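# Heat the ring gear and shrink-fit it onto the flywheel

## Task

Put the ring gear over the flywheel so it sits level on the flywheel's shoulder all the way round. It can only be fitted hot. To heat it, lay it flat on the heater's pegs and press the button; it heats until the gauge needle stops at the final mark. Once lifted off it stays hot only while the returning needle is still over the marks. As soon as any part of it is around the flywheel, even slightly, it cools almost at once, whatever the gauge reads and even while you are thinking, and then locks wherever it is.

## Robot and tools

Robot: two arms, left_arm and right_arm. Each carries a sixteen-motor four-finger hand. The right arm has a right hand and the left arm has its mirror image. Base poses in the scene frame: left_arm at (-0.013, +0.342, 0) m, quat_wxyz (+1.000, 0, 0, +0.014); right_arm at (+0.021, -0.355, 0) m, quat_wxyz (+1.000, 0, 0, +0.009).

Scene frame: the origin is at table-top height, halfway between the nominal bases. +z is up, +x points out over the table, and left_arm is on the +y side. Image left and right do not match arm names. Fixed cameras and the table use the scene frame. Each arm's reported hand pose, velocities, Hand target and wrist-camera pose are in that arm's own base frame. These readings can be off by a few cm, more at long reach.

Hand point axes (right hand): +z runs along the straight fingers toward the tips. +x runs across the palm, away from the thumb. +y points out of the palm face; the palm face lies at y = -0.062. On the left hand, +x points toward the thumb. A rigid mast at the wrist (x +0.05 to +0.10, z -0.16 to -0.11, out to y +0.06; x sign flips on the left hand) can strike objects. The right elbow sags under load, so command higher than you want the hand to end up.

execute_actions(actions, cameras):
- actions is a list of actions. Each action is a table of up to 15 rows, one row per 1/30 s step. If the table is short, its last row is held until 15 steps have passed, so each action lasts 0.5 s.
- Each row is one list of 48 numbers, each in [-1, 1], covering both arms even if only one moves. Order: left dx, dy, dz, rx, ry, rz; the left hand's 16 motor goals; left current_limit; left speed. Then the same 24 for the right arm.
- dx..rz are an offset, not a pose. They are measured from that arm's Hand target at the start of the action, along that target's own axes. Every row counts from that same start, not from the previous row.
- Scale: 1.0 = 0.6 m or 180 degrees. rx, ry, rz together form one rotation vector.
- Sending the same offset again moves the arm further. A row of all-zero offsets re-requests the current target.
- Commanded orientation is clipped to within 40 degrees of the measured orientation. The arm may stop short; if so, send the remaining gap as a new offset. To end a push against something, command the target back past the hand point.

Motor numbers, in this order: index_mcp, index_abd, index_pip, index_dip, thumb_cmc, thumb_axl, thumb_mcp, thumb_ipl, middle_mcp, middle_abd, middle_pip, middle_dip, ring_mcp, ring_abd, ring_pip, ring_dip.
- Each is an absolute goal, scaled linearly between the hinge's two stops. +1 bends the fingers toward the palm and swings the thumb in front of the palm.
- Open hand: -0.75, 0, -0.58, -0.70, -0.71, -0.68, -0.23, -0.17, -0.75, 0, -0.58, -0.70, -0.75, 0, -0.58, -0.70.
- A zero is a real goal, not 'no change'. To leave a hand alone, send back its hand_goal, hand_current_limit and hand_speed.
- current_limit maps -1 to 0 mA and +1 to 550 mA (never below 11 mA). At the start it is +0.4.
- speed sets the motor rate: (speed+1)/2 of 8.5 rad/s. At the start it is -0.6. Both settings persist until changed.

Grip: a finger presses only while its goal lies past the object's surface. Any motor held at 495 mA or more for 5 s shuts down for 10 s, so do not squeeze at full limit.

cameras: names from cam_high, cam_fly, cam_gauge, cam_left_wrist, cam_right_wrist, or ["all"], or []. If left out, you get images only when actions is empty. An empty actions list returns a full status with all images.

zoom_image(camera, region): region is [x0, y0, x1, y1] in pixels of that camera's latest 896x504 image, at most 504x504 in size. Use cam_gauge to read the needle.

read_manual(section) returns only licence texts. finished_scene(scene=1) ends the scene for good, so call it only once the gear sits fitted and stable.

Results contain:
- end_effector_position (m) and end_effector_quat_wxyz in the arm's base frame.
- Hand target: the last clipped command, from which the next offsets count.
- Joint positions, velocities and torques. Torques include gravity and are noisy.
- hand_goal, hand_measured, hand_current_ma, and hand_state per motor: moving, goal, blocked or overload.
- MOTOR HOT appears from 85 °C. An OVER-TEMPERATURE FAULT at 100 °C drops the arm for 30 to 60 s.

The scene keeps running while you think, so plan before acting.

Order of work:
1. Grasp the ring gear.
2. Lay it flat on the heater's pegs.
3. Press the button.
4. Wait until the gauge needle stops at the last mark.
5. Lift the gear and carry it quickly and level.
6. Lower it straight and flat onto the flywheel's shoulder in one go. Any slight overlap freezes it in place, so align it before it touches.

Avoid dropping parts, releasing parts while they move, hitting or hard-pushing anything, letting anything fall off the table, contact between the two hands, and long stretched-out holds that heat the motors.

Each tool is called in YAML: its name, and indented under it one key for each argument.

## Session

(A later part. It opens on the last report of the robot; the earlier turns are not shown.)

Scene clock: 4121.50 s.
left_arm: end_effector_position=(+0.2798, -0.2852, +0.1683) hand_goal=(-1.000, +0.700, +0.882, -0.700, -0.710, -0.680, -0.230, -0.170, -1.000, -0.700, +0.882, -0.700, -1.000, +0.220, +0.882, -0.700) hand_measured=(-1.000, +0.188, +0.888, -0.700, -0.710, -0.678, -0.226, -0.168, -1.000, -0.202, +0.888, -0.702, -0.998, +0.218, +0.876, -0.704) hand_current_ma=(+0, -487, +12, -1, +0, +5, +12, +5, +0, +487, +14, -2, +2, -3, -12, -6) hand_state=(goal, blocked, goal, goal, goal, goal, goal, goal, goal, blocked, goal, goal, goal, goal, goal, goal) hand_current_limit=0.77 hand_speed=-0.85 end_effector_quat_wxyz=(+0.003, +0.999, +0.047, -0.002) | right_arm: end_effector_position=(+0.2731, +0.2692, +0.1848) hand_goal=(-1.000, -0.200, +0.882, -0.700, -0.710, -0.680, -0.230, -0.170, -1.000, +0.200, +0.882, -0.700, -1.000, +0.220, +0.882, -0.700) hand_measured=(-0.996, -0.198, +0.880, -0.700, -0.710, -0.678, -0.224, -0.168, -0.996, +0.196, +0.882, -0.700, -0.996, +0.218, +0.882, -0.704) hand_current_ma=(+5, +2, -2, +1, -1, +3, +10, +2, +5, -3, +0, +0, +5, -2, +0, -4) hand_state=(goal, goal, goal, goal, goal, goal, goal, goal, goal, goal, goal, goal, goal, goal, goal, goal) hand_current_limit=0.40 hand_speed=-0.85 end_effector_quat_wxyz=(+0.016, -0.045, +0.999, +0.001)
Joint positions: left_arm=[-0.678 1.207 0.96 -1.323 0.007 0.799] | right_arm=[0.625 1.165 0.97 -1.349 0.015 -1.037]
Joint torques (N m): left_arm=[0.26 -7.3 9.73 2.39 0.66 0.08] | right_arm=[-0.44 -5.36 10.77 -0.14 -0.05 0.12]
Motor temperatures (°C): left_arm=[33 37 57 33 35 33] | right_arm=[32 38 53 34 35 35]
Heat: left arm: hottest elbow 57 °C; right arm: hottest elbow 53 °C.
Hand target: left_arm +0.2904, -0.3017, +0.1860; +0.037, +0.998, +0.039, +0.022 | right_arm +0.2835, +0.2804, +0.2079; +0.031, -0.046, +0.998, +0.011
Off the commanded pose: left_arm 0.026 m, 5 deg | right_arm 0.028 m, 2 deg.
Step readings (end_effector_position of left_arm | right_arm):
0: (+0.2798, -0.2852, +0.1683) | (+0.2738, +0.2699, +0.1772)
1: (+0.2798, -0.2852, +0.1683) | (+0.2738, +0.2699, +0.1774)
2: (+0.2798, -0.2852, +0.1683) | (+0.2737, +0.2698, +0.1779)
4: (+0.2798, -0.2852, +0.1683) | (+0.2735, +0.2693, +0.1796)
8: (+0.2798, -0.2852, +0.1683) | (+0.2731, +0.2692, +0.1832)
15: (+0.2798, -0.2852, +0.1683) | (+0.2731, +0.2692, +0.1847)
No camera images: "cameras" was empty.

execute_actions:
  actions:
    - [[0,0,0,0,0,0,-1,0.7,0.882,-0.7,-0.71,-0.68,-0.23,-0.17,-1,-0.7,0.882,-0.7,-1,0.22,0.882,-0.7,0.77,-0.85,0.003,0.001,0.043,-0.007,0,0,-1,-0.2,0.882,-0.7,-0.71,-0.68,-0.23,-0.17,-1,0.2,0.882,-0.7,-1,0.22,0.882,-0.7,0.4,-0.85]]
  cameras: ["cam_left_wrist"]

zoom_image:
  camera: "cam_left_wrist"
  region: [360, 60, 560, 260]

Scene clock: 4135.63 s.
left_arm: end_effector_position=(+0.2798, -0.2852, +0.1683) hand_goal=(-1.000, +0.700, +0.882, -0.700, -0.710, -0.680, -0.230, -0.170, -1.000, -0.700, +0.882, -0.700, -1.000, +0.220, +0.882, -0.700) hand_measured=(-1.000, +0.188, +0.888, -0.700, -0.710, -0.678, -0.226, -0.168, -1.000, -0.202, +0.888, -0.702, -0.998, +0.218, +0.876, -0.704) hand_current_ma=(+0, -487, +12, -1, +0, +5, +12, +5, +0, +487, +14, -2, +2, -3, -12, -6) hand_state=(goal, blocked, goal, goal, goal, goal, goal, goal, goal, blocked, goal, goal, goal, goal, goal, goal) hand_current_limit=0.77 hand_speed=-0.85 end_effector_quat_wxyz=(+0.003, +0.999, +0.047, -0.002) | right_arm: end_effector_position=(+0.2787, +0.2779, +0.1885) hand_goal=(-1.000, -0.200, +0.882, -0.700, -0.710, -0.680, -0.230, -0.170, -1.000, +0.200, +0.882, -0.700, -1.000, +0.220, +0.882, -0.700) hand_measured=(-0.996, -0.198, +0.880, -0.700, -0.710, -0.678, -0.224, -0.168, -1.000, +0.198, +0.880, -0.700, -0.996, +0.218, +0.882, -0.704) hand_current_ma=(+4, +2, -2, +1, +0, +3, +10, +2, +0, -2, -1, +0, +4, -2, +0, -4) hand_state=(goal, goal, goal, goal, goal, goal, goal, goal, goal, goal, goal, goal, goal, goal, goal, goal) hand_current_limit=0.40 hand_speed=-0.85 end_effector_quat_wxyz=(+0.027, -0.046, +0.998, +0.020)
Joint positions: left_arm=[-0.678 1.207 0.96 -1.323 0.007 0.799] | right_arm=[0.626 1.166 0.97 -1.309 -0.004 -1.038]
Joint torques (N m): left_arm=[0.15 -7.18 9.44 2.26 0.65 0.05] | right_arm=[-0.62 -4.66 6.2 2.1 -0.08 0.08]
Motor temperatures (°C): left_arm=[33 37 57 33 35 33] | right_arm=[32 38 55 34 35 35]
Heat: left arm: hottest elbow 57 °C; right arm: hottest elbow 55 °C.
Hand target: left_arm +0.2904, -0.3017, +0.1860; +0.037, +0.998, +0.039, +0.022 | right_arm +0.2832, +0.2816, +0.1820; +0.031, -0.046, +0.998, +0.022
Off the commanded pose: left_arm 0.026 m, 5 deg | right_arm 0.009 m, 1 deg.
Step readings (end_effector_position of left_arm | right_arm):
0: (+0.2798, -0.2852, +0.1683) | (+0.2731, +0.2691, +0.1848)
1: (+0.2798, -0.2852, +0.1683) | (+0.2731, +0.2691, +0.1848)
2: (+0.2798, -0.2852, +0.1683) | (+0.2732, +0.2694, +0.1849)
4: (+0.2798, -0.2852, +0.1683) | (+0.2748, +0.2721, +0.1862)
8: (+0.2798, -0.2852, +0.1683) | (+0.2786, +0.2766, +0.1883)
15: (+0.2798, -0.2852, +0.1683) | (+0.2787, +0.2779, +0.1885)
Images, in order (width x height): cam_left_wrist 896x504.

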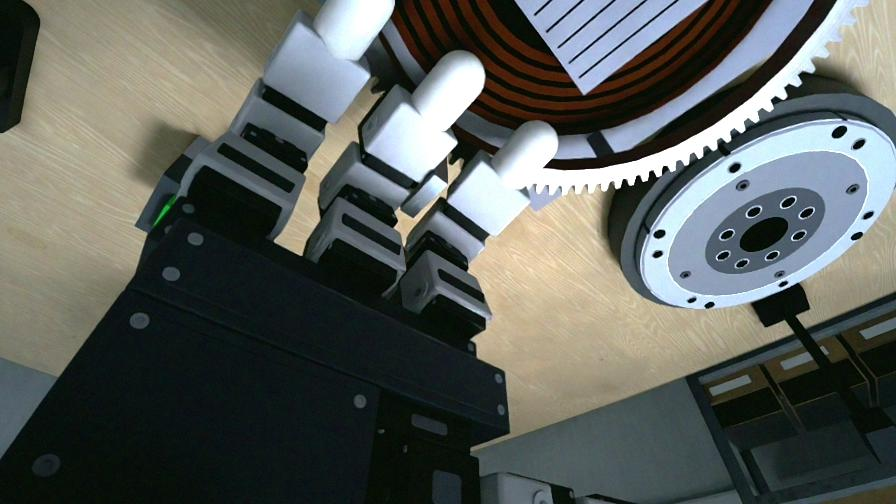

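Scaled by 2.520 from the camera's 896x504 image, which has a finer 1280x720 frame.

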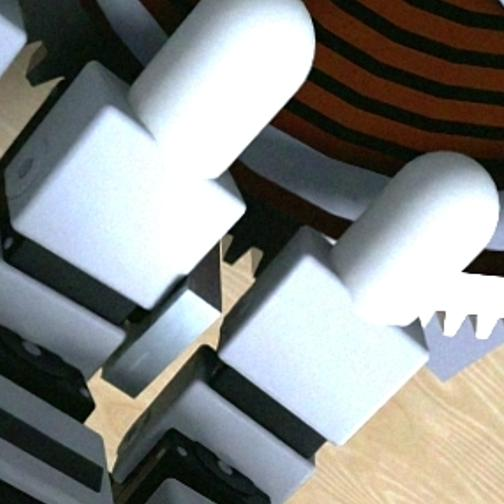

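execute_actions:
  actions:
    - [[0,0,0,0,0,0,-1,0.7,0.882,-0.7,-0.71,-0.68,-0.23,-0.17,-1,-0.7,0.882,-0.7,-1,0.22,0.882,-0.7,0.77,-0.85,-0.001,-0.004,0.010,0,0.004,0,-1,-0.2,0.882,-0.7,-0.71,-0.68,-0.23,-0.17,-1,0.2,0.882,-0.7,-1,0.22,0.882,-0.7,0.4,-0.85]]
  cameras: ["cam_left_wrist"]

zoom_image:
  camera: "cam_left_wrist"
  region: [360, 60, 560, 260]

Scene clock: 4143.90 s.
left_arm: end_effector_position=(+0.2798, -0.2852, +0.1683) hand_goal=(-1.000, +0.700, +0.882, -0.700, -0.710, -0.680, -0.230, -0.170, -1.000, -0.700, +0.882, -0.700, -1.000, +0.220, +0.882, -0.700) hand_measured=(-1.000, +0.188, +0.888, -0.700, -0.710, -0.678, -0.226, -0.168, -1.000, -0.202, +0.888, -0.702, -0.998, +0.218, +0.876, -0.704) hand_current_ma=(+0, -487, +12, -1, +0, +5, +12, +5, +0, +487, +14, -2, +2, -3, -12, -6) hand_state=(goal, blocked, goal, goal, goal, goal, goal, goal, goal, blocked, goal, goal, goal, goal, goal, goal) hand_current_limit=0.77 hand_speed=-0.85 end_effector_quat_wxyz=(+0.003, +0.999, +0.047, -0.002) | right_arm: end_effector_position=(+0.2788, +0.2796, +0.1817) hand_goal=(-1.000, -0.200, +0.882, -0.700, -0.710, -0.680, -0.230, -0.170, -1.000, +0.200, +0.882, -0.700, -1.000, +0.220, +0.882, -0.700) hand_measured=(-0.996, -0.198, +0.880, -0.700, -0.710, -0.678, -0.224, -0.168, -1.000, +0.198, +0.880, -0.700, -0.996, +0.218, +0.882, -0.704) hand_current_ma=(+4, +2, -2, +1, +0, +3, +10, +2, +0, -2, -1, +0, +4, -2, +0, -4) hand_state=(goal, goal, goal, goal, goal, goal, goal, goal, goal, goal, goal, goal, goal, goal, goal, goal) hand_current_limit=0.40 hand_speed=-0.85 end_effector_quat_wxyz=(+0.022, -0.048, +0.998, +0.021)
Joint positions: left_arm=[-0.678 1.207 0.96 -1.323 0.007 0.799] | right_arm=[0.626 1.177 0.961 -1.295 -0.011 -1.04]
Joint torques (N m): left_arm=[0.85 -6.42 9.7 2.44 0.63 0.06] | right_arm=[-2.08 -5.6 6.2 1.83 -0.04 0.04]
Motor temperatures (°C): left_arm=[33 37 57 33 35 33] | right_arm=[32 38 55 34 35 35]
Heat: left arm: hottest elbow 57 °C; right arm: hottest elbow 55 °C.
Hand target: left_arm +0.2904, -0.3017, +0.1860; +0.037, +0.998, +0.039, +0.022 | right_arm +0.2843, +0.2795, +0.1760; +0.025, -0.046, +0.998, +0.022
Off the commanded pose: left_arm 0.026 m, 5 deg | right_arm 0.008 m, 0 deg.
Step readings (end_effector_position of left_arm | right_arm):
0: (+0.2798, -0.2852, +0.1683) | (+0.2787, +0.2779, +0.1885)
1: (+0.2798, -0.2852, +0.1683) | (+0.2787, +0.2779, +0.1884)
2: (+0.2798, -0.2852, +0.1683) | (+0.2786, +0.2782, +0.1881)
4: (+0.2798, -0.2852, +0.1683) | (+0.2786, +0.2787, +0.1867)
8: (+0.2798, -0.2852, +0.1683) | (+0.2789, +0.2794, +0.1832)
15: (+0.2798, -0.2852, +0.1683) | (+0.2788, +0.2796, +0.1817)
Images, in order (width x height): cam_left_wrist 896x504.

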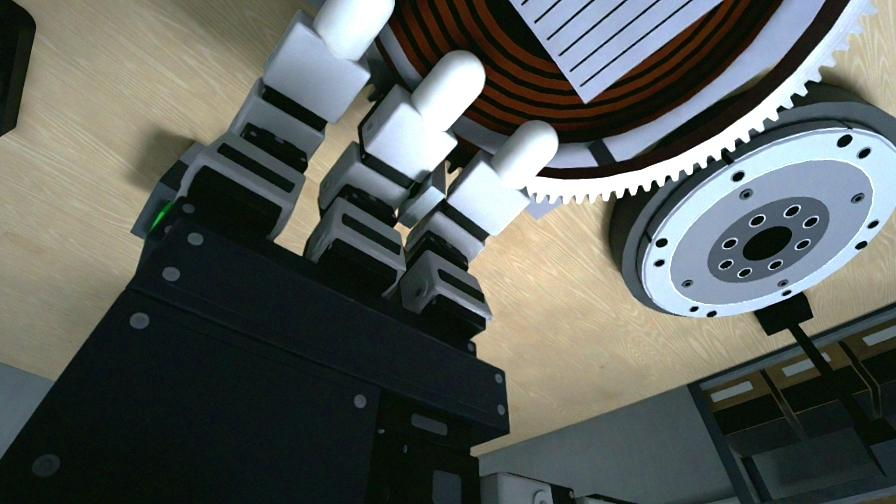

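Scaled by 2.520 from the camera's 896x504 image, which has a finer 1280x720 frame.

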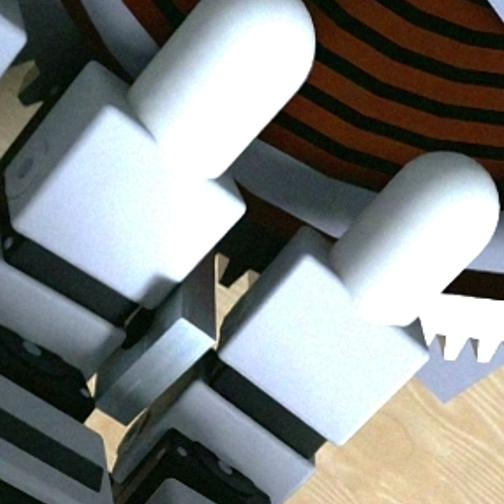

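execute_actions:
  actions:
    - [[0,0,0,0,0,0,-1,0.7,0.882,-0.7,-0.71,-0.68,-0.23,-0.17,-1,-0.7,0.882,-0.7,-1,0.22,0.882,-0.7,0.77,-0.85,-0.001,-0.008,-0.003,0.001,0.002,0.007,-1,-0.2,0.882,-0.7,-0.71,-0.68,-0.23,-0.17,-1,0.2,0.882,-0.7,-1,0.22,0.882,-0.7,0.4,-0.85]]
  cameras: []

Scene clock: 4151.10 s.
left_arm: end_effector_position=(+0.2798, -0.2852, +0.1683) hand_goal=(-1.000, +0.700, +0.882, -0.700, -0.710, -0.680, -0.230, -0.170, -1.000, -0.700, +0.882, -0.700, -1.000, +0.220, +0.882, -0.700) hand_measured=(-1.000, +0.188, +0.888, -0.700, -0.710, -0.678, -0.226, -0.168, -1.000, -0.202, +0.888, -0.702, -0.998, +0.218, +0.876, -0.704) hand_current_ma=(+0, -487, +12, -1, +0, +5, +12, +5, +0, +487, +14, -2, +2, -3, -12, -6) hand_state=(goal, blocked, goal, goal, goal, goal, goal, goal, goal, blocked, goal, goal, goal, goal, goal, goal) hand_current_limit=0.77 hand_speed=-0.85 end_effector_quat_wxyz=(+0.003, +0.999, +0.047, -0.002) | right_arm: end_effector_position=(+0.2793, +0.2793, +0.1821) hand_goal=(-1.000, -0.200, +0.882, -0.700, -0.710, -0.680, -0.230, -0.170, -1.000, +0.200, +0.882, -0.700, -1.000, +0.220, +0.882, -0.700) hand_measured=(-0.996, -0.198, +0.880, -0.700, -0.710, -0.678, -0.224, -0.168, -0.998, +0.198, +0.880, -0.700, -0.996, +0.218, +0.882, -0.704) hand_current_ma=(+4, +2, -2, +1, +0, +3, +10, +2, +2, -2, -3, +0, +4, -2, +0, -4) hand_state=(goal, goal, goal, goal, goal, goal, goal, goal, goal, goal, goal, goal, goal, goal, goal, goal) hand_current_limit=0.40 hand_speed=-0.85 end_effector_quat_wxyz=(+0.021, -0.046, +0.998, +0.023)
Joint positions: left_arm=[-0.678 1.207 0.96 -1.323 0.007 0.799] | right_arm=[0.622 1.177 0.961 -1.295 -0.016 -1.04]
Joint torques (N m): left_arm=[0.62 -7.41 9.47 2.3 0.72 0.05] | right_arm=[-2.08 -5.71 6.26 1.07 0 0.14]
Motor temperatures (°C): left_arm=[33 37 57 33 35 33] | right_arm=[32 38 54 34 35 35]
Heat: left arm: hottest elbow 57 °C; right arm: hottest elbow 54 °C.
Hand target: left_arm +0.2904, -0.3017, +0.1860; +0.037, +0.998, +0.039, +0.022 | right_arm +0.2853, +0.2748, +0.1777; +0.021, -0.036, +0.999, +0.021
Off the commanded pose: left_arm 0.026 m, 5 deg | right_arm 0.009 m, 1 deg.
Step readings (end_effector_position of left_arm | right_arm):
0: (+0.2798, -0.2852, +0.1683) | (+0.2788, +0.2796, +0.1817)
1: (+0.2798, -0.2852, +0.1683) | (+0.2788, +0.2796, +0.1817)
2: (+0.2798, -0.2852, +0.1683) | (+0.2789, +0.2795, +0.1817)
4: (+0.2798, -0.2852, +0.1683) | (+0.2790, +0.2794, +0.1818)
8: (+0.2798, -0.2852, +0.1683) | (+0.2793, +0.2792, +0.1820)
15: (+0.2798, -0.2852, +0.1683) | (+0.2793, +0.2793, +0.1821)
No camera images: "cameras" was empty.

execute_actions:
  actions:
    - [[0,0,0,0,0,0,-1,0.7,0.882,-0.7,-0.71,-0.68,-0.23,-0.17,-1,-0.7,0.882,-0.7,-1,0.22,0.882,-0.7,0.77,-0.85,0,-0.007,0.0,0.0,0.0,0.0,-1,-0.2,0.882,-0.7,-0.71,-0.68,-0.23,-0.17,-1,0.2,0.882,-0.7,-1,0.22,0.882,-0.7,0.4,-0.85]]
  cameras: []

Scene clock: 4156.53 s.
left_arm: end_effector_position=(+0.2798, -0.2852, +0.1683) hand_goal=(-1.000, +0.700, +0.882, -0.700, -0.710, -0.680, -0.230, -0.170, -1.000, -0.700, +0.882, -0.700, -1.000, +0.220, +0.882, -0.700) hand_measured=(-1.000, +0.188, +0.888, -0.700, -0.710, -0.678, -0.226, -0.168, -1.000, -0.202, +0.888, -0.702, -0.998, +0.218, +0.876, -0.704) hand_current_ma=(+0, -487, +12, -1, +0, +5, +12, +5, +0, +487, +14, -2, +2, -3, -12, -6) hand_state=(goal, blocked, goal, goal, goal, goal, goal, goal, goal, blocked, goal, goal, goal, goal, goal, goal) hand_current_limit=0.77 hand_speed=-0.85 end_effector_quat_wxyz=(+0.003, +0.999, +0.047, -0.002) | right_arm: end_effector_position=(+0.2800, +0.2772, +0.1812) hand_goal=(-1.000, -0.200, +0.882, -0.700, -0.710, -0.680, -0.230, -0.170, -1.000, +0.200, +0.882, -0.700, -1.000, +0.220, +0.882, -0.700) hand_measured=(-0.996, -0.198, +0.880, -0.700, -0.710, -0.678, -0.224, -0.168, -0.992, +0.198, +0.880, -0.700, -0.996, +0.218, +0.882, -0.704) hand_current_ma=(+4, +2, -1, +1, +0, +3, +10, +2, +14, -2, -2, +0, +4, -2, +0, -4) hand_state=(goal, goal, goal, goal, goal, goal, goal, goal, goal, goal, goal, goal, goal, goal, goal, goal) hand_current_limit=0.40 hand_speed=-0.85 end_effector_quat_wxyz=(+0.018, -0.044, +0.999, +0.024)
Joint positions: left_arm=[-0.678 1.207 0.96 -1.323 0.007 0.799] | right_arm=[0.614 1.177 0.958 -1.295 -0.021 -1.045]
Joint torques (N m): left_arm=[-0.73 -6.95 9.7 2.52 0.76 0] | right_arm=[-2.26 -6.36 6.15 0.95 0.26 0.09]
Motor temperatures (°C): left_arm=[33 37 57 33 35 33] | right_arm=[32 38 54 34 35 35]
Heat: left arm: hottest elbow 57 °C; right arm: hottest elbow 54 °C.
Hand target: left_arm +0.2904, -0.3017, +0.1860; +0.037, +0.998, +0.039, +0.022 | right_arm +0.2857, +0.2706, +0.1777; +0.021, -0.035, +0.999, +0.021
Off the commanded pose: left_arm 0.026 m, 5 deg | right_arm 0.009 m, 1 deg.
Step readings (end_effector_position of left_arm | right_arm):
0: (+0.2798, -0.2852, +0.1683) | (+0.2793, +0.2793, +0.1821)
1: (+0.2798, -0.2852, +0.1683) | (+0.2794, +0.2792, +0.1821)
2: (+0.2798, -0.2852, +0.1683) | (+0.2795, +0.2791, +0.1821)
4: (+0.2798, -0.2852, +0.1683) | (+0.2797, +0.2785, +0.1818)
8: (+0.2798, -0.2852, +0.1683) | (+0.2801, +0.2772, +0.1812)
15: (+0.2798, -0.2852, +0.1683) | (+0.2800, +0.2772, +0.1812)
No camera images: "cameras" was empty.

execute_actions:
  actions:
    - [[0,0,0,0,0,0,-1,0.7,0.882,-0.7,-0.71,-0.68,-0.23,-0.17,-1,-0.7,0.882,-0.7,-1,0.22,0.882,-0.7,0.77,-0.85,0,-0.001,-0.008,0.0,0.0,0.0,-1,-0.2,0.882,-0.7,-0.71,-0.68,-0.23,-0.17,-1,0.2,0.882,-0.7,-1,0.22,0.882,-0.7,0.4,-0.85]]
  cameras: ["cam_left_wrist"]

zoom_image:
  camera: "cam_left_wrist"
  region: [360, 60, 560, 260]

Scene clock: 4170.47 s.
left_arm: end_effector_position=(+0.2798, -0.2852, +0.1683) hand_goal=(-1.000, +0.700, +0.882, -0.700, -0.710, -0.680, -0.230, -0.170, -1.000, -0.700, +0.882, -0.700, -1.000, +0.220, +0.882, -0.700) hand_measured=(-1.000, +0.188, +0.888, -0.700, -0.710, -0.678, -0.226, -0.168, -1.000, -0.202, +0.888, -0.702, -0.998, +0.218, +0.876, -0.704) hand_current_ma=(+0, -487, +12, -1, +0, +5, +12, +5, +0, +487, +14, -2, +2, -3, -12, -6) hand_state=(goal, blocked, goal, goal, goal, goal, goal, goal, goal, blocked, goal, goal, goal, goal, goal, goal) hand_current_limit=0.77 hand_speed=-0.85 end_effector_quat_wxyz=(+0.003, +0.999, +0.047, -0.002) | right_arm: end_effector_position=(+0.2800, +0.2761, +0.1810) hand_goal=(-1.000, -0.200, +0.882, -0.700, -0.710, -0.680, -0.230, -0.170, -1.000, +0.200, +0.882, -0.700, -1.000, +0.220, +0.882, -0.700) hand_measured=(-0.996, -0.198, +0.882, -0.700, -0.710, -0.678, -0.224, -0.168, -0.992, +0.198, +0.880, -0.700, -0.996, +0.218, +0.882, -0.704) hand_current_ma=(+4, +2, +0, +1, +0, +3, +10, +2, +15, -2, -2, +0, +4, -2, +0, -4) hand_state=(goal, goal, goal, goal, goal, goal, goal, goal, goal, goal, goal, goal, goal, goal, goal, goal) hand_current_limit=0.40 hand_speed=-0.85 end_effector_quat_wxyz=(+0.017, -0.044, +0.999, +0.024)
Joint positions: left_arm=[-0.678 1.207 0.96 -1.323 0.007 0.799] | right_arm=[0.611 1.177 0.958 -1.297 -0.021 -1.046]
Joint torques (N m): left_arm=[-0.21 -7.12 9.83 2.63 0.69 0.1] | right_arm=[-1.32 -6.07 6.8 0.53 0.19 0.11]
Motor temperatures (°C): left_arm=[33 37 57 33 35 33] | right_arm=[32 38 52 34 35 35]
Heat: left arm: hottest elbow 57 °C; right arm: hottest elbow 52 °C.
Hand target: left_arm +0.2904, -0.3017, +0.1860; +0.037, +0.998, +0.039, +0.022 | right_arm +0.2856, +0.2697, +0.1824; +0.021, -0.035, +0.999, +0.020
Off the commanded pose: left_arm 0.026 m, 5 deg | right_arm 0.009 m, 1 deg.
Step readings (end_effector_position of left_arm | right_arm):
0: (+0.2798, -0.2852, +0.1683) | (+0.2800, +0.2772, +0.1812)
1: (+0.2798, -0.2852, +0.1683) | (+0.2800, +0.2772, +0.1812)
2: (+0.2798, -0.2852, +0.1683) | (+0.2799, +0.2772, +0.1812)
4: (+0.2798, -0.2852, +0.1683) | (+0.2800, +0.2771, +0.1812)
8: (+0.2798, -0.2852, +0.1683) | (+0.2800, +0.2766, +0.1811)
15: (+0.2798, -0.2852, +0.1683) | (+0.2800, +0.2761, +0.1810)
Images, in order (width x height): cam_left_wrist 896x504.

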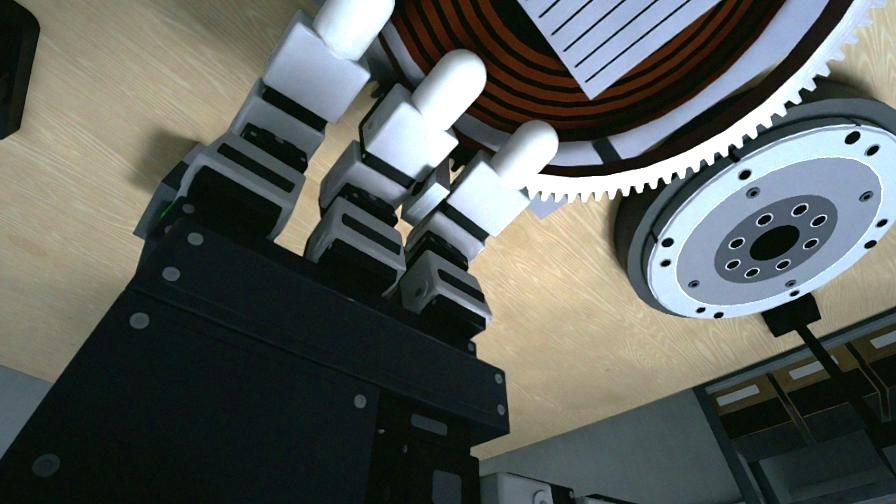

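Scaled by 2.520 from the camera's 896x504 image, which has a finer 1280x720 frame.

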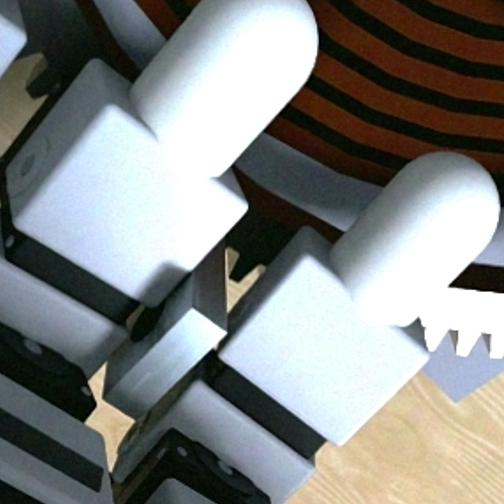

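execute_actions:
  actions:
    - [[0,0,0,0,0,0,-1,0.7,0.882,-0.7,-0.71,-0.68,-0.23,-0.17,-1,-0.7,0.882,-0.7,-1,0.22,0.882,-0.7,0.77,-0.85,0,0.001,-0.003,0.0,0,0,-1,0.7,0.882,-0.7,-0.71,-0.68,-0.23,-0.17,-1,-0.7,0.882,-0.7,-1,0.22,0.882,-0.7,0.77,-0.85]]
    - [[0,0,0,0,0,0,-1,0.7,0.882,-0.7,-0.71,-0.68,-0.23,-0.17,-1,-0.7,0.882,-0.7,-1,0.22,0.882,-0.7,0.77,-0.85,0,0,0,0.0,0,0,-1,0.7,0.882,-0.7,-0.71,-0.68,-0.23,-0.17,-1,-0.7,0.882,-0.7,-1,0.22,0.882,-0.7,0.77,-0.85]]
    - [[0,0,0,0,0,0,-1,0.7,0.882,-0.7,-0.71,-0.68,-0.23,-0.17,-1,-0.7,0.882,-0.7,-1,0.22,0.882,-0.7,0.77,-0.85,0,0,0,0.0,0,0,-1,0.7,0.882,-0.7,-0.71,-0.68,-0.23,-0.17,-1,-0.7,0.882,-0.7,-1,0.22,0.882,-0.7,0.77,-0.85]]
  cameras: ["cam_left_wrist","cam_fly","cam_gauge"]

zoom_image:
  camera: "cam_left_wrist"
  region: [360, 60, 560, 260]

Scene clock: 4187.53 s.
left_arm: end_effector_position=(+0.2798, -0.2852, +0.1683) hand_goal=(-1.000, +0.700, +0.882, -0.700, -0.710, -0.680, -0.230, -0.170, -1.000, -0.700, +0.882, -0.700, -1.000, +0.220, +0.882, -0.700) hand_measured=(-1.000, +0.188, +0.888, -0.700, -0.710, -0.678, -0.226, -0.168, -1.000, -0.202, +0.888, -0.702, -0.998, +0.218, +0.876, -0.704) hand_current_ma=(+0, -487, +12, -1, +0, +5, +12, +5, +0, +487, +14, -2, +2, -3, -12, -6) hand_state=(goal, blocked, goal, goal, goal, goal, goal, goal, goal, blocked, goal, goal, goal, goal, goal, goal) hand_current_limit=0.77 hand_speed=-0.85 end_effector_quat_wxyz=(+0.003, +0.999, +0.047, -0.002) | right_arm: end_effector_position=(+0.2783, +0.2727, +0.1798) hand_goal=(-1.000, +0.700, +0.882, -0.700, -0.710, -0.680, -0.230, -0.170, -1.000, -0.700, +0.882, -0.700, -1.000, +0.220, +0.882, -0.700) hand_measured=(-0.992, +0.196, +0.902, -0.700, -0.710, -0.678, -0.224, -0.168, -0.996, -0.168, +0.890, -0.700, -0.996, +0.218, +0.882, -0.704) hand_current_ma=(+12, -487, +40, +1, +0, +3, +10, +2, +6, +487, +13, +0, +4, -2, +0, -4) hand_state=(goal, blocked, goal, goal, goal, goal, goal, goal, goal, blocked, goal, goal, goal, goal, goal, goal) hand_current_limit=0.77 hand_speed=-0.85 end_effector_quat_wxyz=(+0.011, -0.041, +0.999, +0.019)
Joint positions: left_arm=[-0.678 1.207 0.96 -1.323 0.007 0.799] | right_arm=[0.607 1.177 0.958 -1.312 -0.02 -1.046]
Joint torques (N m): left_arm=[0.26 -6.77 9.58 2.44 0.65 0.05] | right_arm=[-1.79 -6.65 6.89 1.03 0.16 0.07]
Motor temperatures (°C): left_arm=[33 37 57 33 35 33] | right_arm=[32 38 52 34 35 35]
Heat: left arm: hottest elbow 57 °C; right arm: hottest elbow 52 °C.
Hand target: left_arm +0.2904, -0.3017, +0.1860; +0.037, +0.998, +0.039, +0.022 | right_arm +0.2854, +0.2702, +0.1842; +0.021, -0.035, +0.999, +0.021
Off the commanded pose: left_arm 0.026 m, 5 deg | right_arm 0.009 m, 1 deg.
Step readings (end_effector_position of left_arm | right_arm):
0: (+0.2798, -0.2852, +0.1683) | (+0.2800, +0.2761, +0.1810)
1: (+0.2798, -0.2852, +0.1683) | (+0.2800, +0.2761, +0.1810)
2: (+0.2798, -0.2852, +0.1683) | (+0.2800, +0.2761, +0.1810)
4: (+0.2798, -0.2852, +0.1683) | (+0.2800, +0.2757, +0.1809)
8: (+0.2798, -0.2852, +0.1683) | (+0.2801, +0.2746, +0.1806)
15: (+0.2798, -0.2852, +0.1683) | (+0.2794, +0.2736, +0.1802)
16: (+0.2798, -0.2852, +0.1683) | (+0.2792, +0.2735, +0.1801)
17: (+0.2798, -0.2852, +0.1683) | (+0.2790, +0.2733, +0.1800)
19: (+0.2798, -0.2852, +0.1683) | (+0.2785, +0.2731, +0.1799)
23: (+0.2798, -0.2852, +0.1683) | (+0.2781, +0.2729, +0.1798)
30: (+0.2798, -0.2852, +0.1683) | (+0.2783, +0.2727, +0.1798)
31: (+0.2798, -0.2852, +0.1683) | (+0.2783, +0.2727, +0.1798)
32: (+0.2798, -0.2852, +0.1683) | (+0.2783, +0.2727, +0.1798)
34: (+0.2798, -0.2852, +0.1683) | (+0.2783, +0.2727, +0.1798)
38: (+0.2798, -0.2852, +0.1683) | (+0.2783, +0.2727, +0.1798)
45: (+0.2798, -0.2852, +0.1683) | (+0.2783, +0.2727, +0.1798)
Images, in order (width x height): cam_fly 896x504, cam_gauge 896x504, cam_left_wrist 896x504.

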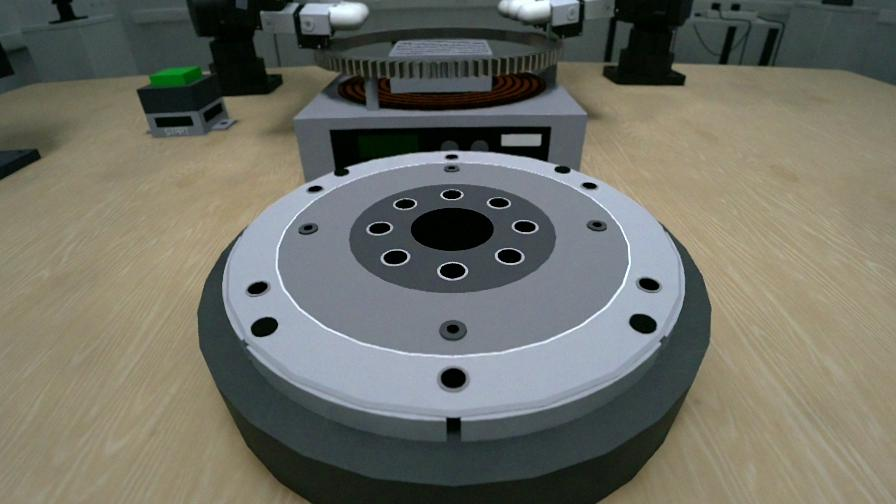

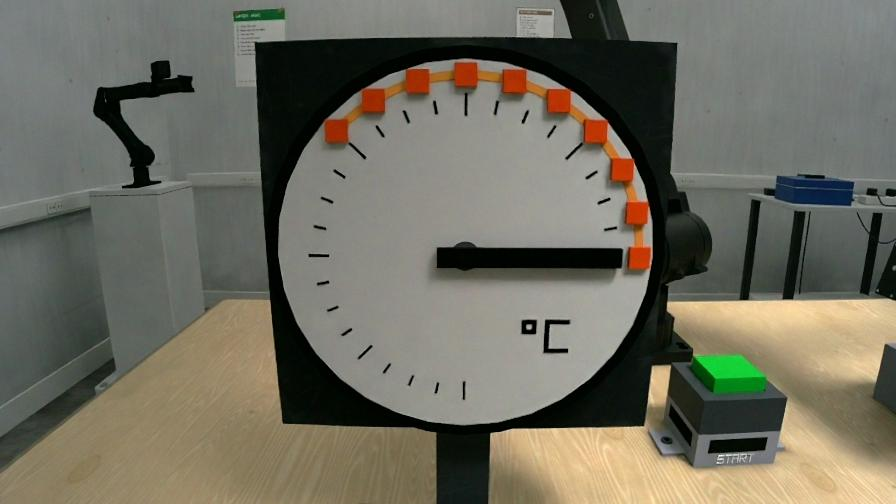

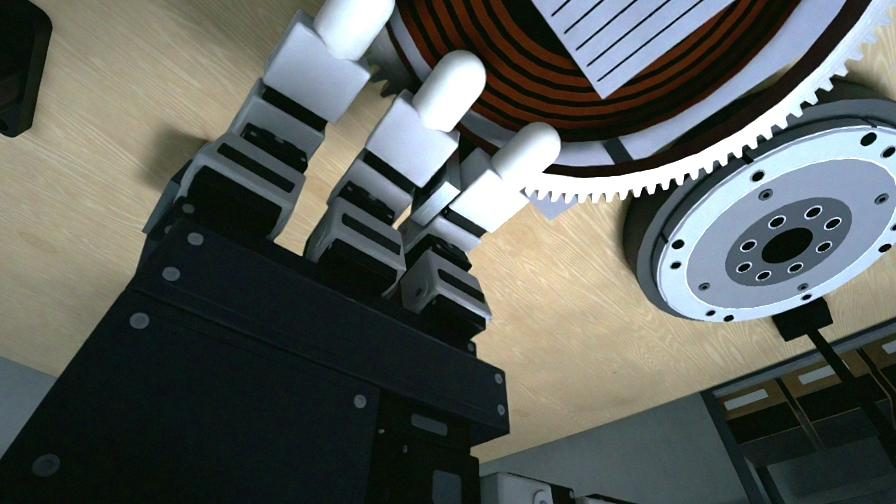

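Scaled by 2.520 from the camera's 896x504 image, which has a finer 1280x720 frame.

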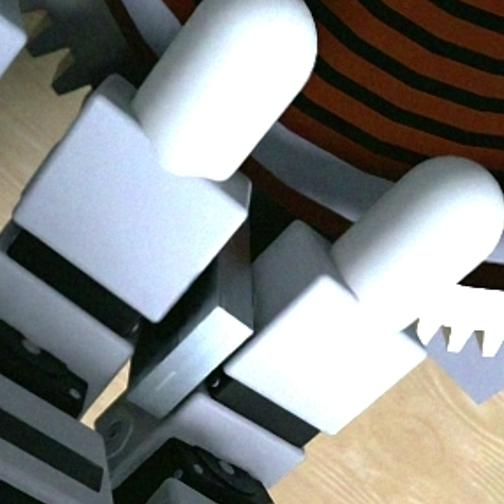

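execute_actions:
  actions:
    - [[0,0,0,0,0,0,-1,0.7,0.882,-0.7,-0.71,-0.68,-0.23,-0.17,-1,-0.7,0.882,-0.7,-1,0.22,0.882,-0.7,0.77,-0.85,0.005,0.0247,-0.002,-0.014,-0.0025,-0.01,-1,0.7,0.882,-0.7,-0.71,-0.68,-0.23,-0.17,-1,-0.7,0.882,-0.7,-1,0.22,0.882,-0.7,0.77,-0.85]]
  cameras: ["cam_fly","cam_gauge"]

zoom_image:
  camera: "cam_fly"
  region: [280, 20, 620, 190]

Scene clock: 4251.20 s.
left_arm: end_effector_position=(+0.2798, -0.2852, +0.1683) hand_goal=(-1.000, +0.700, +0.882, -0.700, -0.710, -0.680, -0.230, -0.170, -1.000, -0.700, +0.882, -0.700, -1.000, +0.220, +0.882, -0.700) hand_measured=(-1.000, +0.188, +0.888, -0.700, -0.710, -0.678, -0.226, -0.168, -1.000, -0.202, +0.888, -0.702, -0.998, +0.218, +0.876, -0.704) hand_current_ma=(+0, -487, +12, -1, +0, +5, +12, +5, +0, +487, +14, -2, +2, -3, -12, -6) hand_state=(goal, blocked, goal, goal, goal, goal, goal, goal, goal, blocked, goal, goal, goal, goal, goal, goal) hand_current_limit=0.77 hand_speed=-0.85 end_effector_quat_wxyz=(+0.003, +0.999, +0.047, -0.002) | right_arm: end_effector_position=(+0.2769, +0.2747, +0.1804) hand_goal=(-1.000, +0.700, +0.882, -0.700, -0.710, -0.680, -0.230, -0.170, -1.000, -0.700, +0.882, -0.700, -1.000, +0.220, +0.882, -0.700) hand_measured=(-0.996, +0.196, +0.904, -0.700, -0.710, -0.678, -0.224, -0.168, -1.000, -0.170, +0.890, -0.700, -0.996, +0.218, +0.882, -0.704) hand_current_ma=(+4, -487, +47, +1, +0, +3, +10, +2, +0, +487, +13, +0, +4, -2, +0, -4) hand_state=(goal, blocked, blocked, goal, goal, goal, goal, goal, goal, blocked, goal, goal, goal, goal, goal, goal) hand_current_limit=0.77 hand_speed=-0.85 end_effector_quat_wxyz=(+0.008, -0.042, +0.999, +0.025)
Joint positions: left_arm=[-0.678 1.207 0.96 -1.323 0.007 0.799] | right_arm=[0.607 1.177 0.957 -1.311 -0.035 -1.046]
Joint torques (N m): left_arm=[-0.21 -6.59 9.58 2.62 0.74 0.06] | right_arm=[-1.03 -6.24 6.89 2.59 -0.47 0.03]
Motor temperatures (°C): left_arm=[33 37 56 33 36 33] | right_arm=[32 38 51 34 35 35]
Heat: left arm: hottest elbow 56 °C; right arm: hottest elbow 51 °C.
Hand target: left_arm +0.2904, -0.3017, +0.1860; +0.037, +0.998, +0.039, +0.022 | right_arm +0.2813, +0.2847, +0.1857; +0.025, -0.051, +0.997, +0.042
Off the commanded pose: left_arm 0.026 m, 5 deg | right_arm 0.012 m, 3 deg.
Step readings (end_effector_position of left_arm | right_arm):
0: (+0.2798, -0.2852, +0.1683) | (+0.2783, +0.2727, +0.1798)
1: (+0.2798, -0.2852, +0.1683) | (+0.2783, +0.2727, +0.1798)
2: (+0.2798, -0.2852, +0.1683) | (+0.2781, +0.2730, +0.1799)
4: (+0.2798, -0.2852, +0.1683) | (+0.2777, +0.2739, +0.1804)
8: (+0.2798, -0.2852, +0.1683) | (+0.2769, +0.2747, +0.1803)
15: (+0.2798, -0.2852, +0.1683) | (+0.2769, +0.2747, +0.1804)
Images, in order (width x height): cam_fly 896x504, cam_gauge 896x504.

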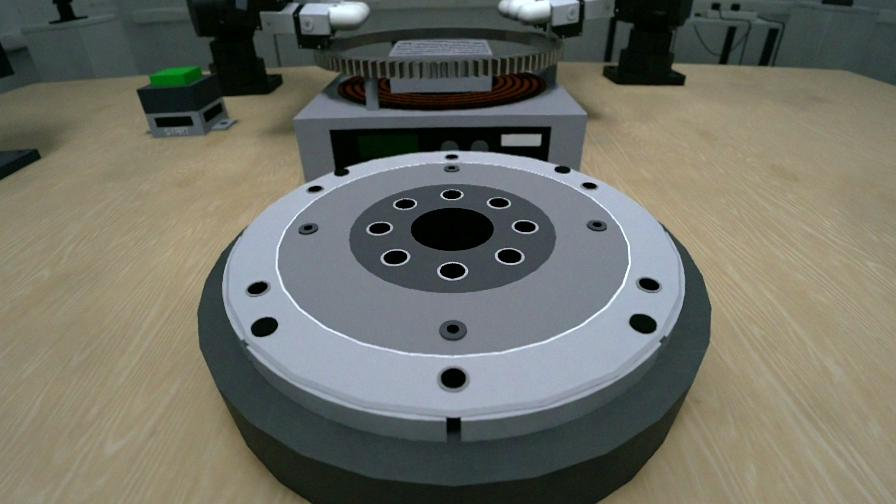

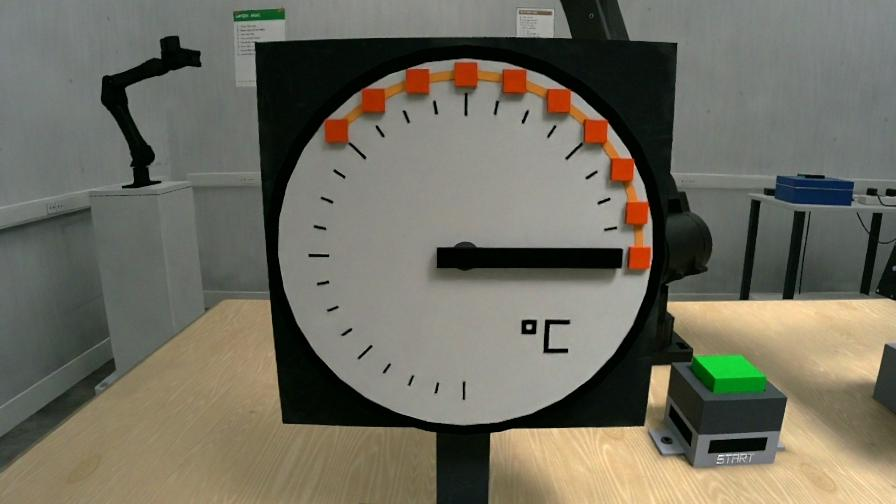

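Scaled by 1.482 from the camera's 896x504 image, which has a finer 1280x720 frame.

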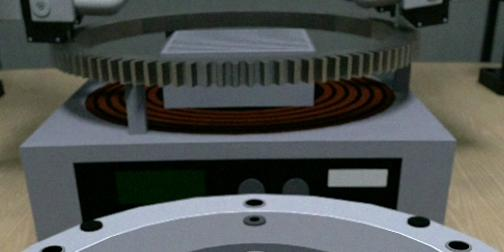

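execute_actions:
  actions:
    - [[0.0253,0.0235,-0.0462,-0.0138,0.0148,0,-1,0.7,0.882,-0.7,-0.71,-0.68,-0.23,-0.17,-1,-0.7,0.882,-0.7,-1,0.22,0.882,-0.7,0.77,-0.85,-0.0299,0.0173,-0.0462,-0.0102,-0.0175,0,-1,0.7,0.882,-0.7,-0.71,-0.68,-0.23,-0.17,-1,-0.7,0.882,-0.7,-1,0.22,0.882,-0.7,0.77,-0.85]]
  cameras: []

Scene clock: 4284.77 s.
left_arm: end_effector_position=(+0.2797, -0.2852, +0.1685) hand_goal=(-1.000, +0.700, +0.882, -0.700, -0.710, -0.680, -0.230, -0.170, -1.000, -0.700, +0.882, -0.700, -1.000, +0.220, +0.882, -0.700) hand_measured=(-1.000, +0.188, +0.888, -0.700, -0.710, -0.678, -0.226, -0.168, -1.000, -0.202, +0.888, -0.702, -0.998, +0.218, +0.876, -0.704) hand_current_ma=(+0, -487, +12, -1, +0, +5, +12, +5, +0, +487, +14, -2, +2, -3, -12, -6) hand_state=(goal, blocked, goal, goal, goal, goal, goal, goal, goal, blocked, goal, goal, goal, goal, goal, goal) hand_current_limit=0.77 hand_speed=-0.85 end_effector_quat_wxyz=(+0.003, +0.999, +0.046, -0.002) | right_arm: end_effector_position=(+0.2769, +0.2747, +0.1804) hand_goal=(-1.000, +0.700, +0.882, -0.700, -0.710, -0.680, -0.230, -0.170, -1.000, -0.700, +0.882, -0.700, -1.000, +0.220, +0.882, -0.700) hand_measured=(-0.996, +0.196, +0.904, -0.700, -0.710, -0.678, -0.224, -0.168, -1.000, -0.170, +0.890, -0.700, -0.996, +0.218, +0.882, -0.704) hand_current_ma=(+4, -487, +47, +1, +0, +3, +10, +2, +0, +487, +13, +0, +4, -2, +0, -4) hand_state=(goal, blocked, blocked, goal, goal, goal, goal, goal, goal, blocked, goal, goal, goal, goal, goal, goal) hand_current_limit=0.77 hand_speed=-0.85 end_effector_quat_wxyz=(+0.008, -0.042, +0.999, +0.025)
Joint positions: left_arm=[-0.677 1.206 0.96 -1.323 0.008 0.801] | right_arm=[0.607 1.177 0.957 -1.311 -0.035 -1.046]
Joint torques (N m): left_arm=[0.38 -7.94 13.94 2.41 0.63 0.06] | right_arm=[-0.21 -6.65 10.55 2.43 -0.52 -0.04]
Motor temperatures (°C): left_arm=[33 37 56 33 36 33] | right_arm=[32 38 50 35 35 35]
Heat: left arm: hottest elbow 56 °C; right arm: hottest elbow 50 °C.
Hand target: left_arm +0.3053, -0.3125, +0.2153; +0.058, +0.997, +0.039, +0.046 | right_arm +0.2968, +0.2943, +0.2151; +0.051, -0.051, +0.996, +0.060
Off the commanded pose: left_arm 0.060 m, 8 deg | right_arm 0.045 m, 6 deg.
Step readings (end_effector_position of left_arm | right_arm):
0: (+0.2798, -0.2852, +0.1683) | (+0.2769, +0.2747, +0.1804)
1: (+0.2798, -0.2852, +0.1683) | (+0.2769, +0.2747, +0.1804)
2: (+0.2798, -0.2852, +0.1683) | (+0.2769, +0.2747, +0.1804)
4: (+0.2797, -0.2852, +0.1684) | (+0.2769, +0.2747, +0.1804)
8: (+0.2798, -0.2851, +0.1685) | (+0.2769, +0.2747, +0.1804)
15: (+0.2797, -0.2852, +0.1685) | (+0.2769, +0.2747, +0.1804)
No camera images: "cameras" was empty.

execute_actions:
  actions:
    - [[0.0091,0.0087,-0.0388,-0.0037,0.0039,0,-1,0.7,0.882,-0.7,-0.71,-0.68,-0.23,-0.17,-1,-0.7,0.882,-0.7,-1,0.22,0.882,-0.7,0.77,-0.85,-0.0158,0.0098,-0.046,-0.0043,-0.0074,0,-1,0.7,0.882,-0.7,-0.71,-0.68,-0.23,-0.17,-1,-0.7,0.882,-0.7,-1,0.22,0.882,-0.7,0.77,-0.85]]
    - [[0.0499,0.005,-0.0238,0,0,0,-1,0.7,0.882,-0.7,-0.71,-0.68,-0.23,-0.17,-1,-0.7,0.882,-0.7,-1,0.22,0.882,-0.7,0.77,-0.85,-0.0505,-0.0012,-0.0212,0,0,0,-1,0.7,0.882,-0.7,-0.71,-0.68,-0.23,-0.17,-1,-0.7,0.882,-0.7,-1,0.22,0.882,-0.7,0.77,-0.85]]
    - [[0.0746,0.0041,0.0067,0,0,0,-1,0.7,0.882,-0.7,-0.71,-0.68,-0.23,-0.17,-1,-0.7,0.882,-0.7,-1,0.22,0.882,-0.7,0.77,-0.85,-0.0743,-0.0058,0.0082,0,0,0,-1,0.7,0.882,-0.7,-0.71,-0.68,-0.23,-0.17,-1,-0.7,0.882,-0.7,-1,0.22,0.882,-0.7,0.77,-0.85]]
    - [[0.0746,0.0041,0.0067,0,0,0,-1,0.7,0.882,-0.7,-0.71,-0.68,-0.23,-0.17,-1,-0.7,0.882,-0.7,-1,0.22,0.882,-0.7,0.77,-0.85,-0.0743,-0.0058,0.0082,0,0,0,-1,0.7,0.882,-0.7,-0.71,-0.68,-0.23,-0.17,-1,-0.7,0.882,-0.7,-1,0.22,0.882,-0.7,0.77,-0.85]]
    - [[0.0746,0.0041,0.0067,0,0,0,-1,0.7,0.882,-0.7,-0.71,-0.68,-0.23,-0.17,-1,-0.7,0.882,-0.7,-1,0.22,0.882,-0.7,0.77,-0.85,-0.0743,-0.0058,0.0082,0,0,0,-1,0.7,0.882,-0.7,-0.71,-0.68,-0.23,-0.17,-1,-0.7,0.882,-0.7,-1,0.22,0.882,-0.7,0.77,-0.85]]
    - [[0.0746,0.0041,0.0067,0,0,0,-1,0.7,0.882,-0.7,-0.71,-0.68,-0.23,-0.17,-1,-0.7,0.882,-0.7,-1,0.22,0.882,-0.7,0.77,-0.85,-0.0743,-0.0058,0.0082,0,0,0,-1,0.7,0.882,-0.7,-0.71,-0.68,-0.23,-0.17,-1,-0.7,0.882,-0.7,-1,0.22,0.882,-0.7,0.77,-0.85]]
    - [[0.0746,0.0041,0.0067,0,0,0,-1,0.7,0.882,-0.7,-0.71,-0.68,-0.23,-0.17,-1,-0.7,0.882,-0.7,-1,0.22,0.882,-0.7,0.77,-0.85,-0.0743,-0.0058,0.0082,0,0,0,-1,0.7,0.882,-0.7,-0.71,-0.68,-0.23,-0.17,-1,-0.7,0.882,-0.7,-1,0.22,0.882,-0.7,0.77,-0.85]]
    - [[0.0746,0.0041,0.0067,0,0,0,-1,0.7,0.882,-0.7,-0.71,-0.68,-0.23,-0.17,-1,-0.7,0.882,-0.7,-1,0.22,0.882,-0.7,0.77,-0.85,-0.0743,-0.0058,0.0082,0,0,0,-1,0.7,0.882,-0.7,-0.71,-0.68,-0.23,-0.17,-1,-0.7,0.882,-0.7,-1,0.22,0.882,-0.7,0.77,-0.85]]
    - [[-0.0433,-0.0232,0.0765,0.0102,-0.0169,0,-1,0.7,0.882,-0.7,-0.71,-0.68,-0.23,-0.17,-1,-0.7,0.882,-0.7,-1,0.22,0.882,-0.7,0.77,-0.85,0.0461,-0.0161,0.0752,0.0058,0.0184,0,-1,0.7,0.882,-0.7,-0.71,-0.68,-0.23,-0.17,-1,-0.7,0.882,-0.7,-1,0.22,0.882,-0.7,0.77,-0.85]]
    - [[-0.0071,-0.0004,0.0225,0.0097,0.0075,0,-1,0.7,0.882,-0.7,-0.71,-0.68,-0.23,-0.17,-1,-0.7,0.882,-0.7,-1,0.22,0.882,-0.7,0.77,-0.85,0.0071,0.0005,0.0258,0.01,-0.0043,0,-1,0.7,0.882,-0.7,-0.71,-0.68,-0.23,-0.17,-1,-0.7,0.882,-0.7,-1,0.22,0.882,-0.7,0.77,-0.85]]
    - [[-0.0071,-0.0004,0.013,0,0,0,-1,0.7,0.882,-0.7,-0.71,-0.68,-0.23,-0.17,-1,-0.7,0.882,-0.7,-1,0.22,0.882,-0.7,0.77,-0.85,0.0071,0.0005,0.021,0,0,0,-1,0.7,0.882,-0.7,-0.71,-0.68,-0.23,-0.17,-1,-0.7,0.882,-0.7,-1,0.22,0.882,-0.7,0.77,-0.85]]
  cameras: ["cam_fly","cam_gauge"]

Scene clock: 4310.57 s.
left_arm: end_effector_position=(+0.5730, -0.2798, +0.1388) hand_goal=(-1.000, +0.700, +0.882, -0.700, -0.710, -0.680, -0.230, -0.170, -1.000, -0.700, +0.882, -0.700, -1.000, +0.220, +0.882, -0.700) hand_measured=(-1.000, +0.188, +0.886, -0.700, -0.710, -0.678, -0.226, -0.168, -1.000, -0.202, +0.888, -0.702, -0.998, +0.218, +0.876, -0.704) hand_current_ma=(+0, -487, +8, -1, +0, +5, +12, +5, +0, +487, +12, -2, +2, -3, -12, -6) hand_state=(goal, blocked, goal, goal, goal, goal, goal, goal, goal, blocked, goal, goal, goal, goal, goal, goal) hand_current_limit=0.77 hand_speed=-0.85 end_effector_quat_wxyz=(+0.005, +0.999, +0.051, -0.012) | right_arm: end_effector_position=(+0.5727, +0.2825, +0.1522) hand_goal=(-1.000, +0.700, +0.882, -0.700, -0.710, -0.680, -0.230, -0.170, -1.000, -0.700, +0.882, -0.700, -1.000, +0.220, +0.882, -0.700) hand_measured=(-1.000, +0.196, +0.888, -0.700, -0.710, -0.678, -0.224, -0.168, -1.000, -0.170, +0.882, -0.700, -0.996, +0.218, +0.882, -0.704) hand_current_ma=(+0, -487, +7, +1, +0, +3, +10, +2, +0, +487, +1, -1, +4, -2, +0, -4) hand_state=(goal, blocked, goal, goal, goal, goal, goal, goal, goal, blocked, goal, goal, goal, goal, goal, goal) hand_current_limit=0.77 hand_speed=-0.85 end_effector_quat_wxyz=(+0.007, -0.042, +0.999, +0.023)
Joint positions: left_arm=[-0.344 1.898 1.684 -1.375 0.018 1.125] | right_arm=[0.327 1.901 1.714 -1.358 -0.04 -1.326]
Joint torques (N m): left_arm=[-1.49 -19.37 10.28 1.57 0.58 -0.16] | right_arm=[0.44 -18.32 7.54 1.72 -0.63 0.11]
Motor temperatures (°C): left_arm=[33 37 59 33 36 33] | right_arm=[32 38 54 35 35 35]
Heat: left arm: hottest elbow 59 °C; right arm: hottest elbow 54 °C.
Hand target: left_arm +0.5782, -0.3042, +0.1899; +0.033, +0.998, +0.039, +0.036 | right_arm +0.5736, +0.3030, +0.1862; +0.042, -0.051, +0.997, +0.041
Off the commanded pose: left_arm 0.057 m, 7 deg | right_arm 0.040 m, 5 deg.
Step readings (end_effector_position of left_arm | right_arm):
0: (+0.2797, -0.2852, +0.1685) | (+0.2769, +0.2747, +0.1804)
1: (+0.2797, -0.2852, +0.1685) | (+0.2769, +0.2747, +0.1804)
2: (+0.2796, -0.2852, +0.1686) | (+0.2769, +0.2747, +0.1805)
4: (+0.2799, -0.2853, +0.1692) | (+0.2772, +0.2749, +0.1812)
8: (+0.2804, -0.2861, +0.1706) | (+0.2783, +0.2746, +0.1822)
15: (+0.2822, -0.2869, +0.1739) | (+0.2804, +0.2738, +0.1847)
16: (+0.2823, -0.2869, +0.1742) | (+0.2805, +0.2739, +0.1850)
17: (+0.2826, -0.2869, +0.1753) | (+0.2810, +0.2738, +0.1862)
19: (+0.2868, -0.2862, +0.1805) | (+0.2842, +0.2735, +0.1909)
23: (+0.3048, -0.2857, +0.1961) | (+0.3027, +0.2733, +0.2061)
30: (+0.3151, -0.2858, +0.2037) | (+0.3128, +0.2732, +0.2120)
31: (+0.3148, -0.2860, +0.2024) | (+0.3125, +0.2733, +0.2109)
32: (+0.3152, -0.2862, +0.2014) | (+0.3132, +0.2732, +0.2100)
34: (+0.3223, -0.2860, +0.1996) | (+0.3198, +0.2731, +0.2080)
38: (+0.3459, -0.2853, +0.1979) | (+0.3432, +0.2738, +0.2061)
45: (+0.3546, -0.2854, +0.1977) | (+0.3519, +0.2743, +0.2068)
46: (+0.3547, -0.2854, +0.1977) | (+0.3521, +0.2742, +0.2068)
47: (+0.3557, -0.2855, +0.1980) | (+0.3534, +0.2742, +0.2070)
49: (+0.3640, -0.2853, +0.1993) | (+0.3614, +0.2740, +0.2078)
53: (+0.3905, -0.2842, +0.2009) | (+0.3880, +0.2745, +0.2096)
60: (+0.4006, -0.2843, +0.1980) | (+0.3979, +0.2753, +0.2070)
61: (+0.4008, -0.2844, +0.1982) | (+0.3982, +0.2753, +0.2070)
62: (+0.4017, -0.2844, +0.1984) | (+0.3996, +0.2752, +0.2072)
64: (+0.4099, -0.2843, +0.1995) | (+0.4073, +0.2751, +0.2079)
68: (+0.4364, -0.2834, +0.2003) | (+0.4341, +0.2753, +0.2093)
75: (+0.4472, -0.2836, +0.1962) | (+0.4442, +0.2760, +0.2057)
76: (+0.4474, -0.2836, +0.1961) | (+0.4446, +0.2760, +0.2055)
77: (+0.4483, -0.2836, +0.1965) | (+0.4458, +0.2760, +0.2057)
79: (+0.4560, -0.2836, +0.1978) | (+0.4533, +0.2759, +0.2068)
83: (+0.4830, -0.2826, +0.1998) | (+0.4806, +0.2759, +0.2090)
90: (+0.4945, -0.2826, +0.1950) | (+0.4915, +0.2766, +0.2046)
91: (+0.4943, -0.2827, +0.1947) | (+0.4914, +0.2767, +0.2041)
92: (+0.4950, -0.2827, +0.1947) | (+0.4922, +0.2767, +0.2038)
94: (+0.5025, -0.2828, +0.1960) | (+0.4991, +0.2768, +0.2046)
98: (+0.5295, -0.2817, +0.1980) | (+0.5267, +0.2769, +0.2071)
105: (+0.5417, -0.2816, +0.1939) | (+0.5386, +0.2774, +0.2039)
106: (+0.5414, -0.2817, +0.1936) | (+0.5383, +0.2775, +0.2032)
107: (+0.5419, -0.2819, +0.1934) | (+0.5389, +0.2775, +0.2031)
109: (+0.5494, -0.2820, +0.1948) | (+0.5462, +0.2776, +0.2037)
113: (+0.5767, -0.2810, +0.1970) | (+0.5739, +0.2776, +0.2060)
120: (+0.5889, -0.2805, +0.1922) | (+0.5853, +0.2781, +0.2017)
121: (+0.5885, -0.2806, +0.1914) | (+0.5849, +0.2781, +0.2008)
122: (+0.5885, -0.2807, +0.1911) | (+0.5849, +0.2781, +0.2004)
124: (+0.5886, -0.2806, +0.1896) | (+0.5852, +0.2783, +0.1997)
128: (+0.5870, -0.2800, +0.1819) | (+0.5850, +0.2783, +0.1958)
135: (+0.5823, -0.2794, +0.1731) | (+0.5800, +0.2790, +0.1870)
136: (+0.5822, -0.2793, +0.1726) | (+0.5801, +0.2790, +0.1867)
137: (+0.5825, -0.2792, +0.1715) | (+0.5804, +0.2792, +0.1855)
139: (+0.5836, -0.2796, +0.1675) | (+0.5814, +0.2797, +0.1816)
143: (+0.5796, -0.2801, +0.1566) | (+0.5782, +0.2813, +0.1709)
150: (+0.5764, -0.2801, +0.1510) | (+0.5755, +0.2816, +0.1664)
151: (+0.5768, -0.2801, +0.1511) | (+0.5759, +0.2817, +0.1665)
152: (+0.5771, -0.2801, +0.1506) | (+0.5762, +0.2817, +0.1656)
154: (+0.5775, -0.2800, +0.1484) | (+0.5769, +0.2818, +0.1631)
158: (+0.5748, -0.2800, +0.1422) | (+0.5742, +0.2821, +0.1553)
165: (+0.5726, -0.2798, +0.1388) | (+0.5724, +0.2825, +0.1522)
Images, in order (width x height): cam_fly 896x504, cam_gauge 896x504.

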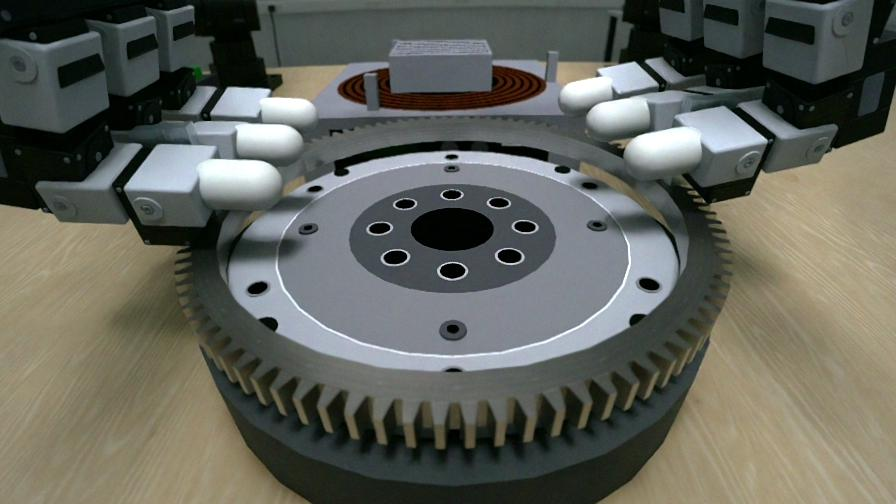

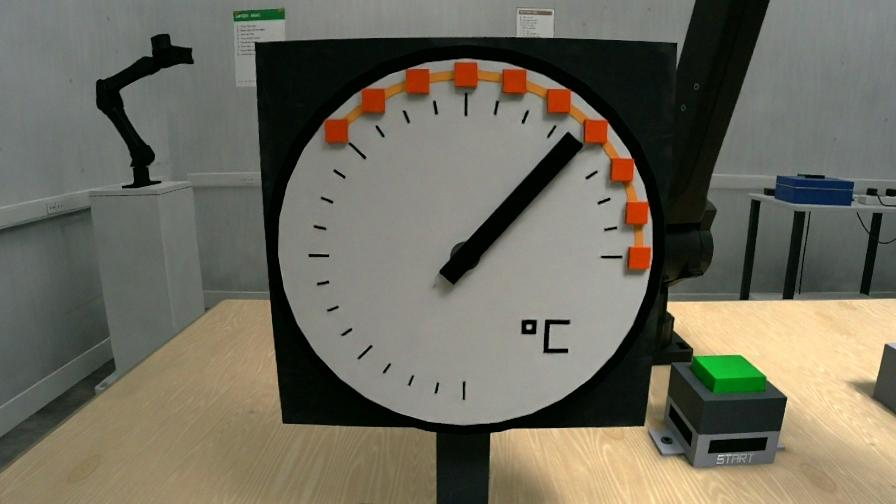

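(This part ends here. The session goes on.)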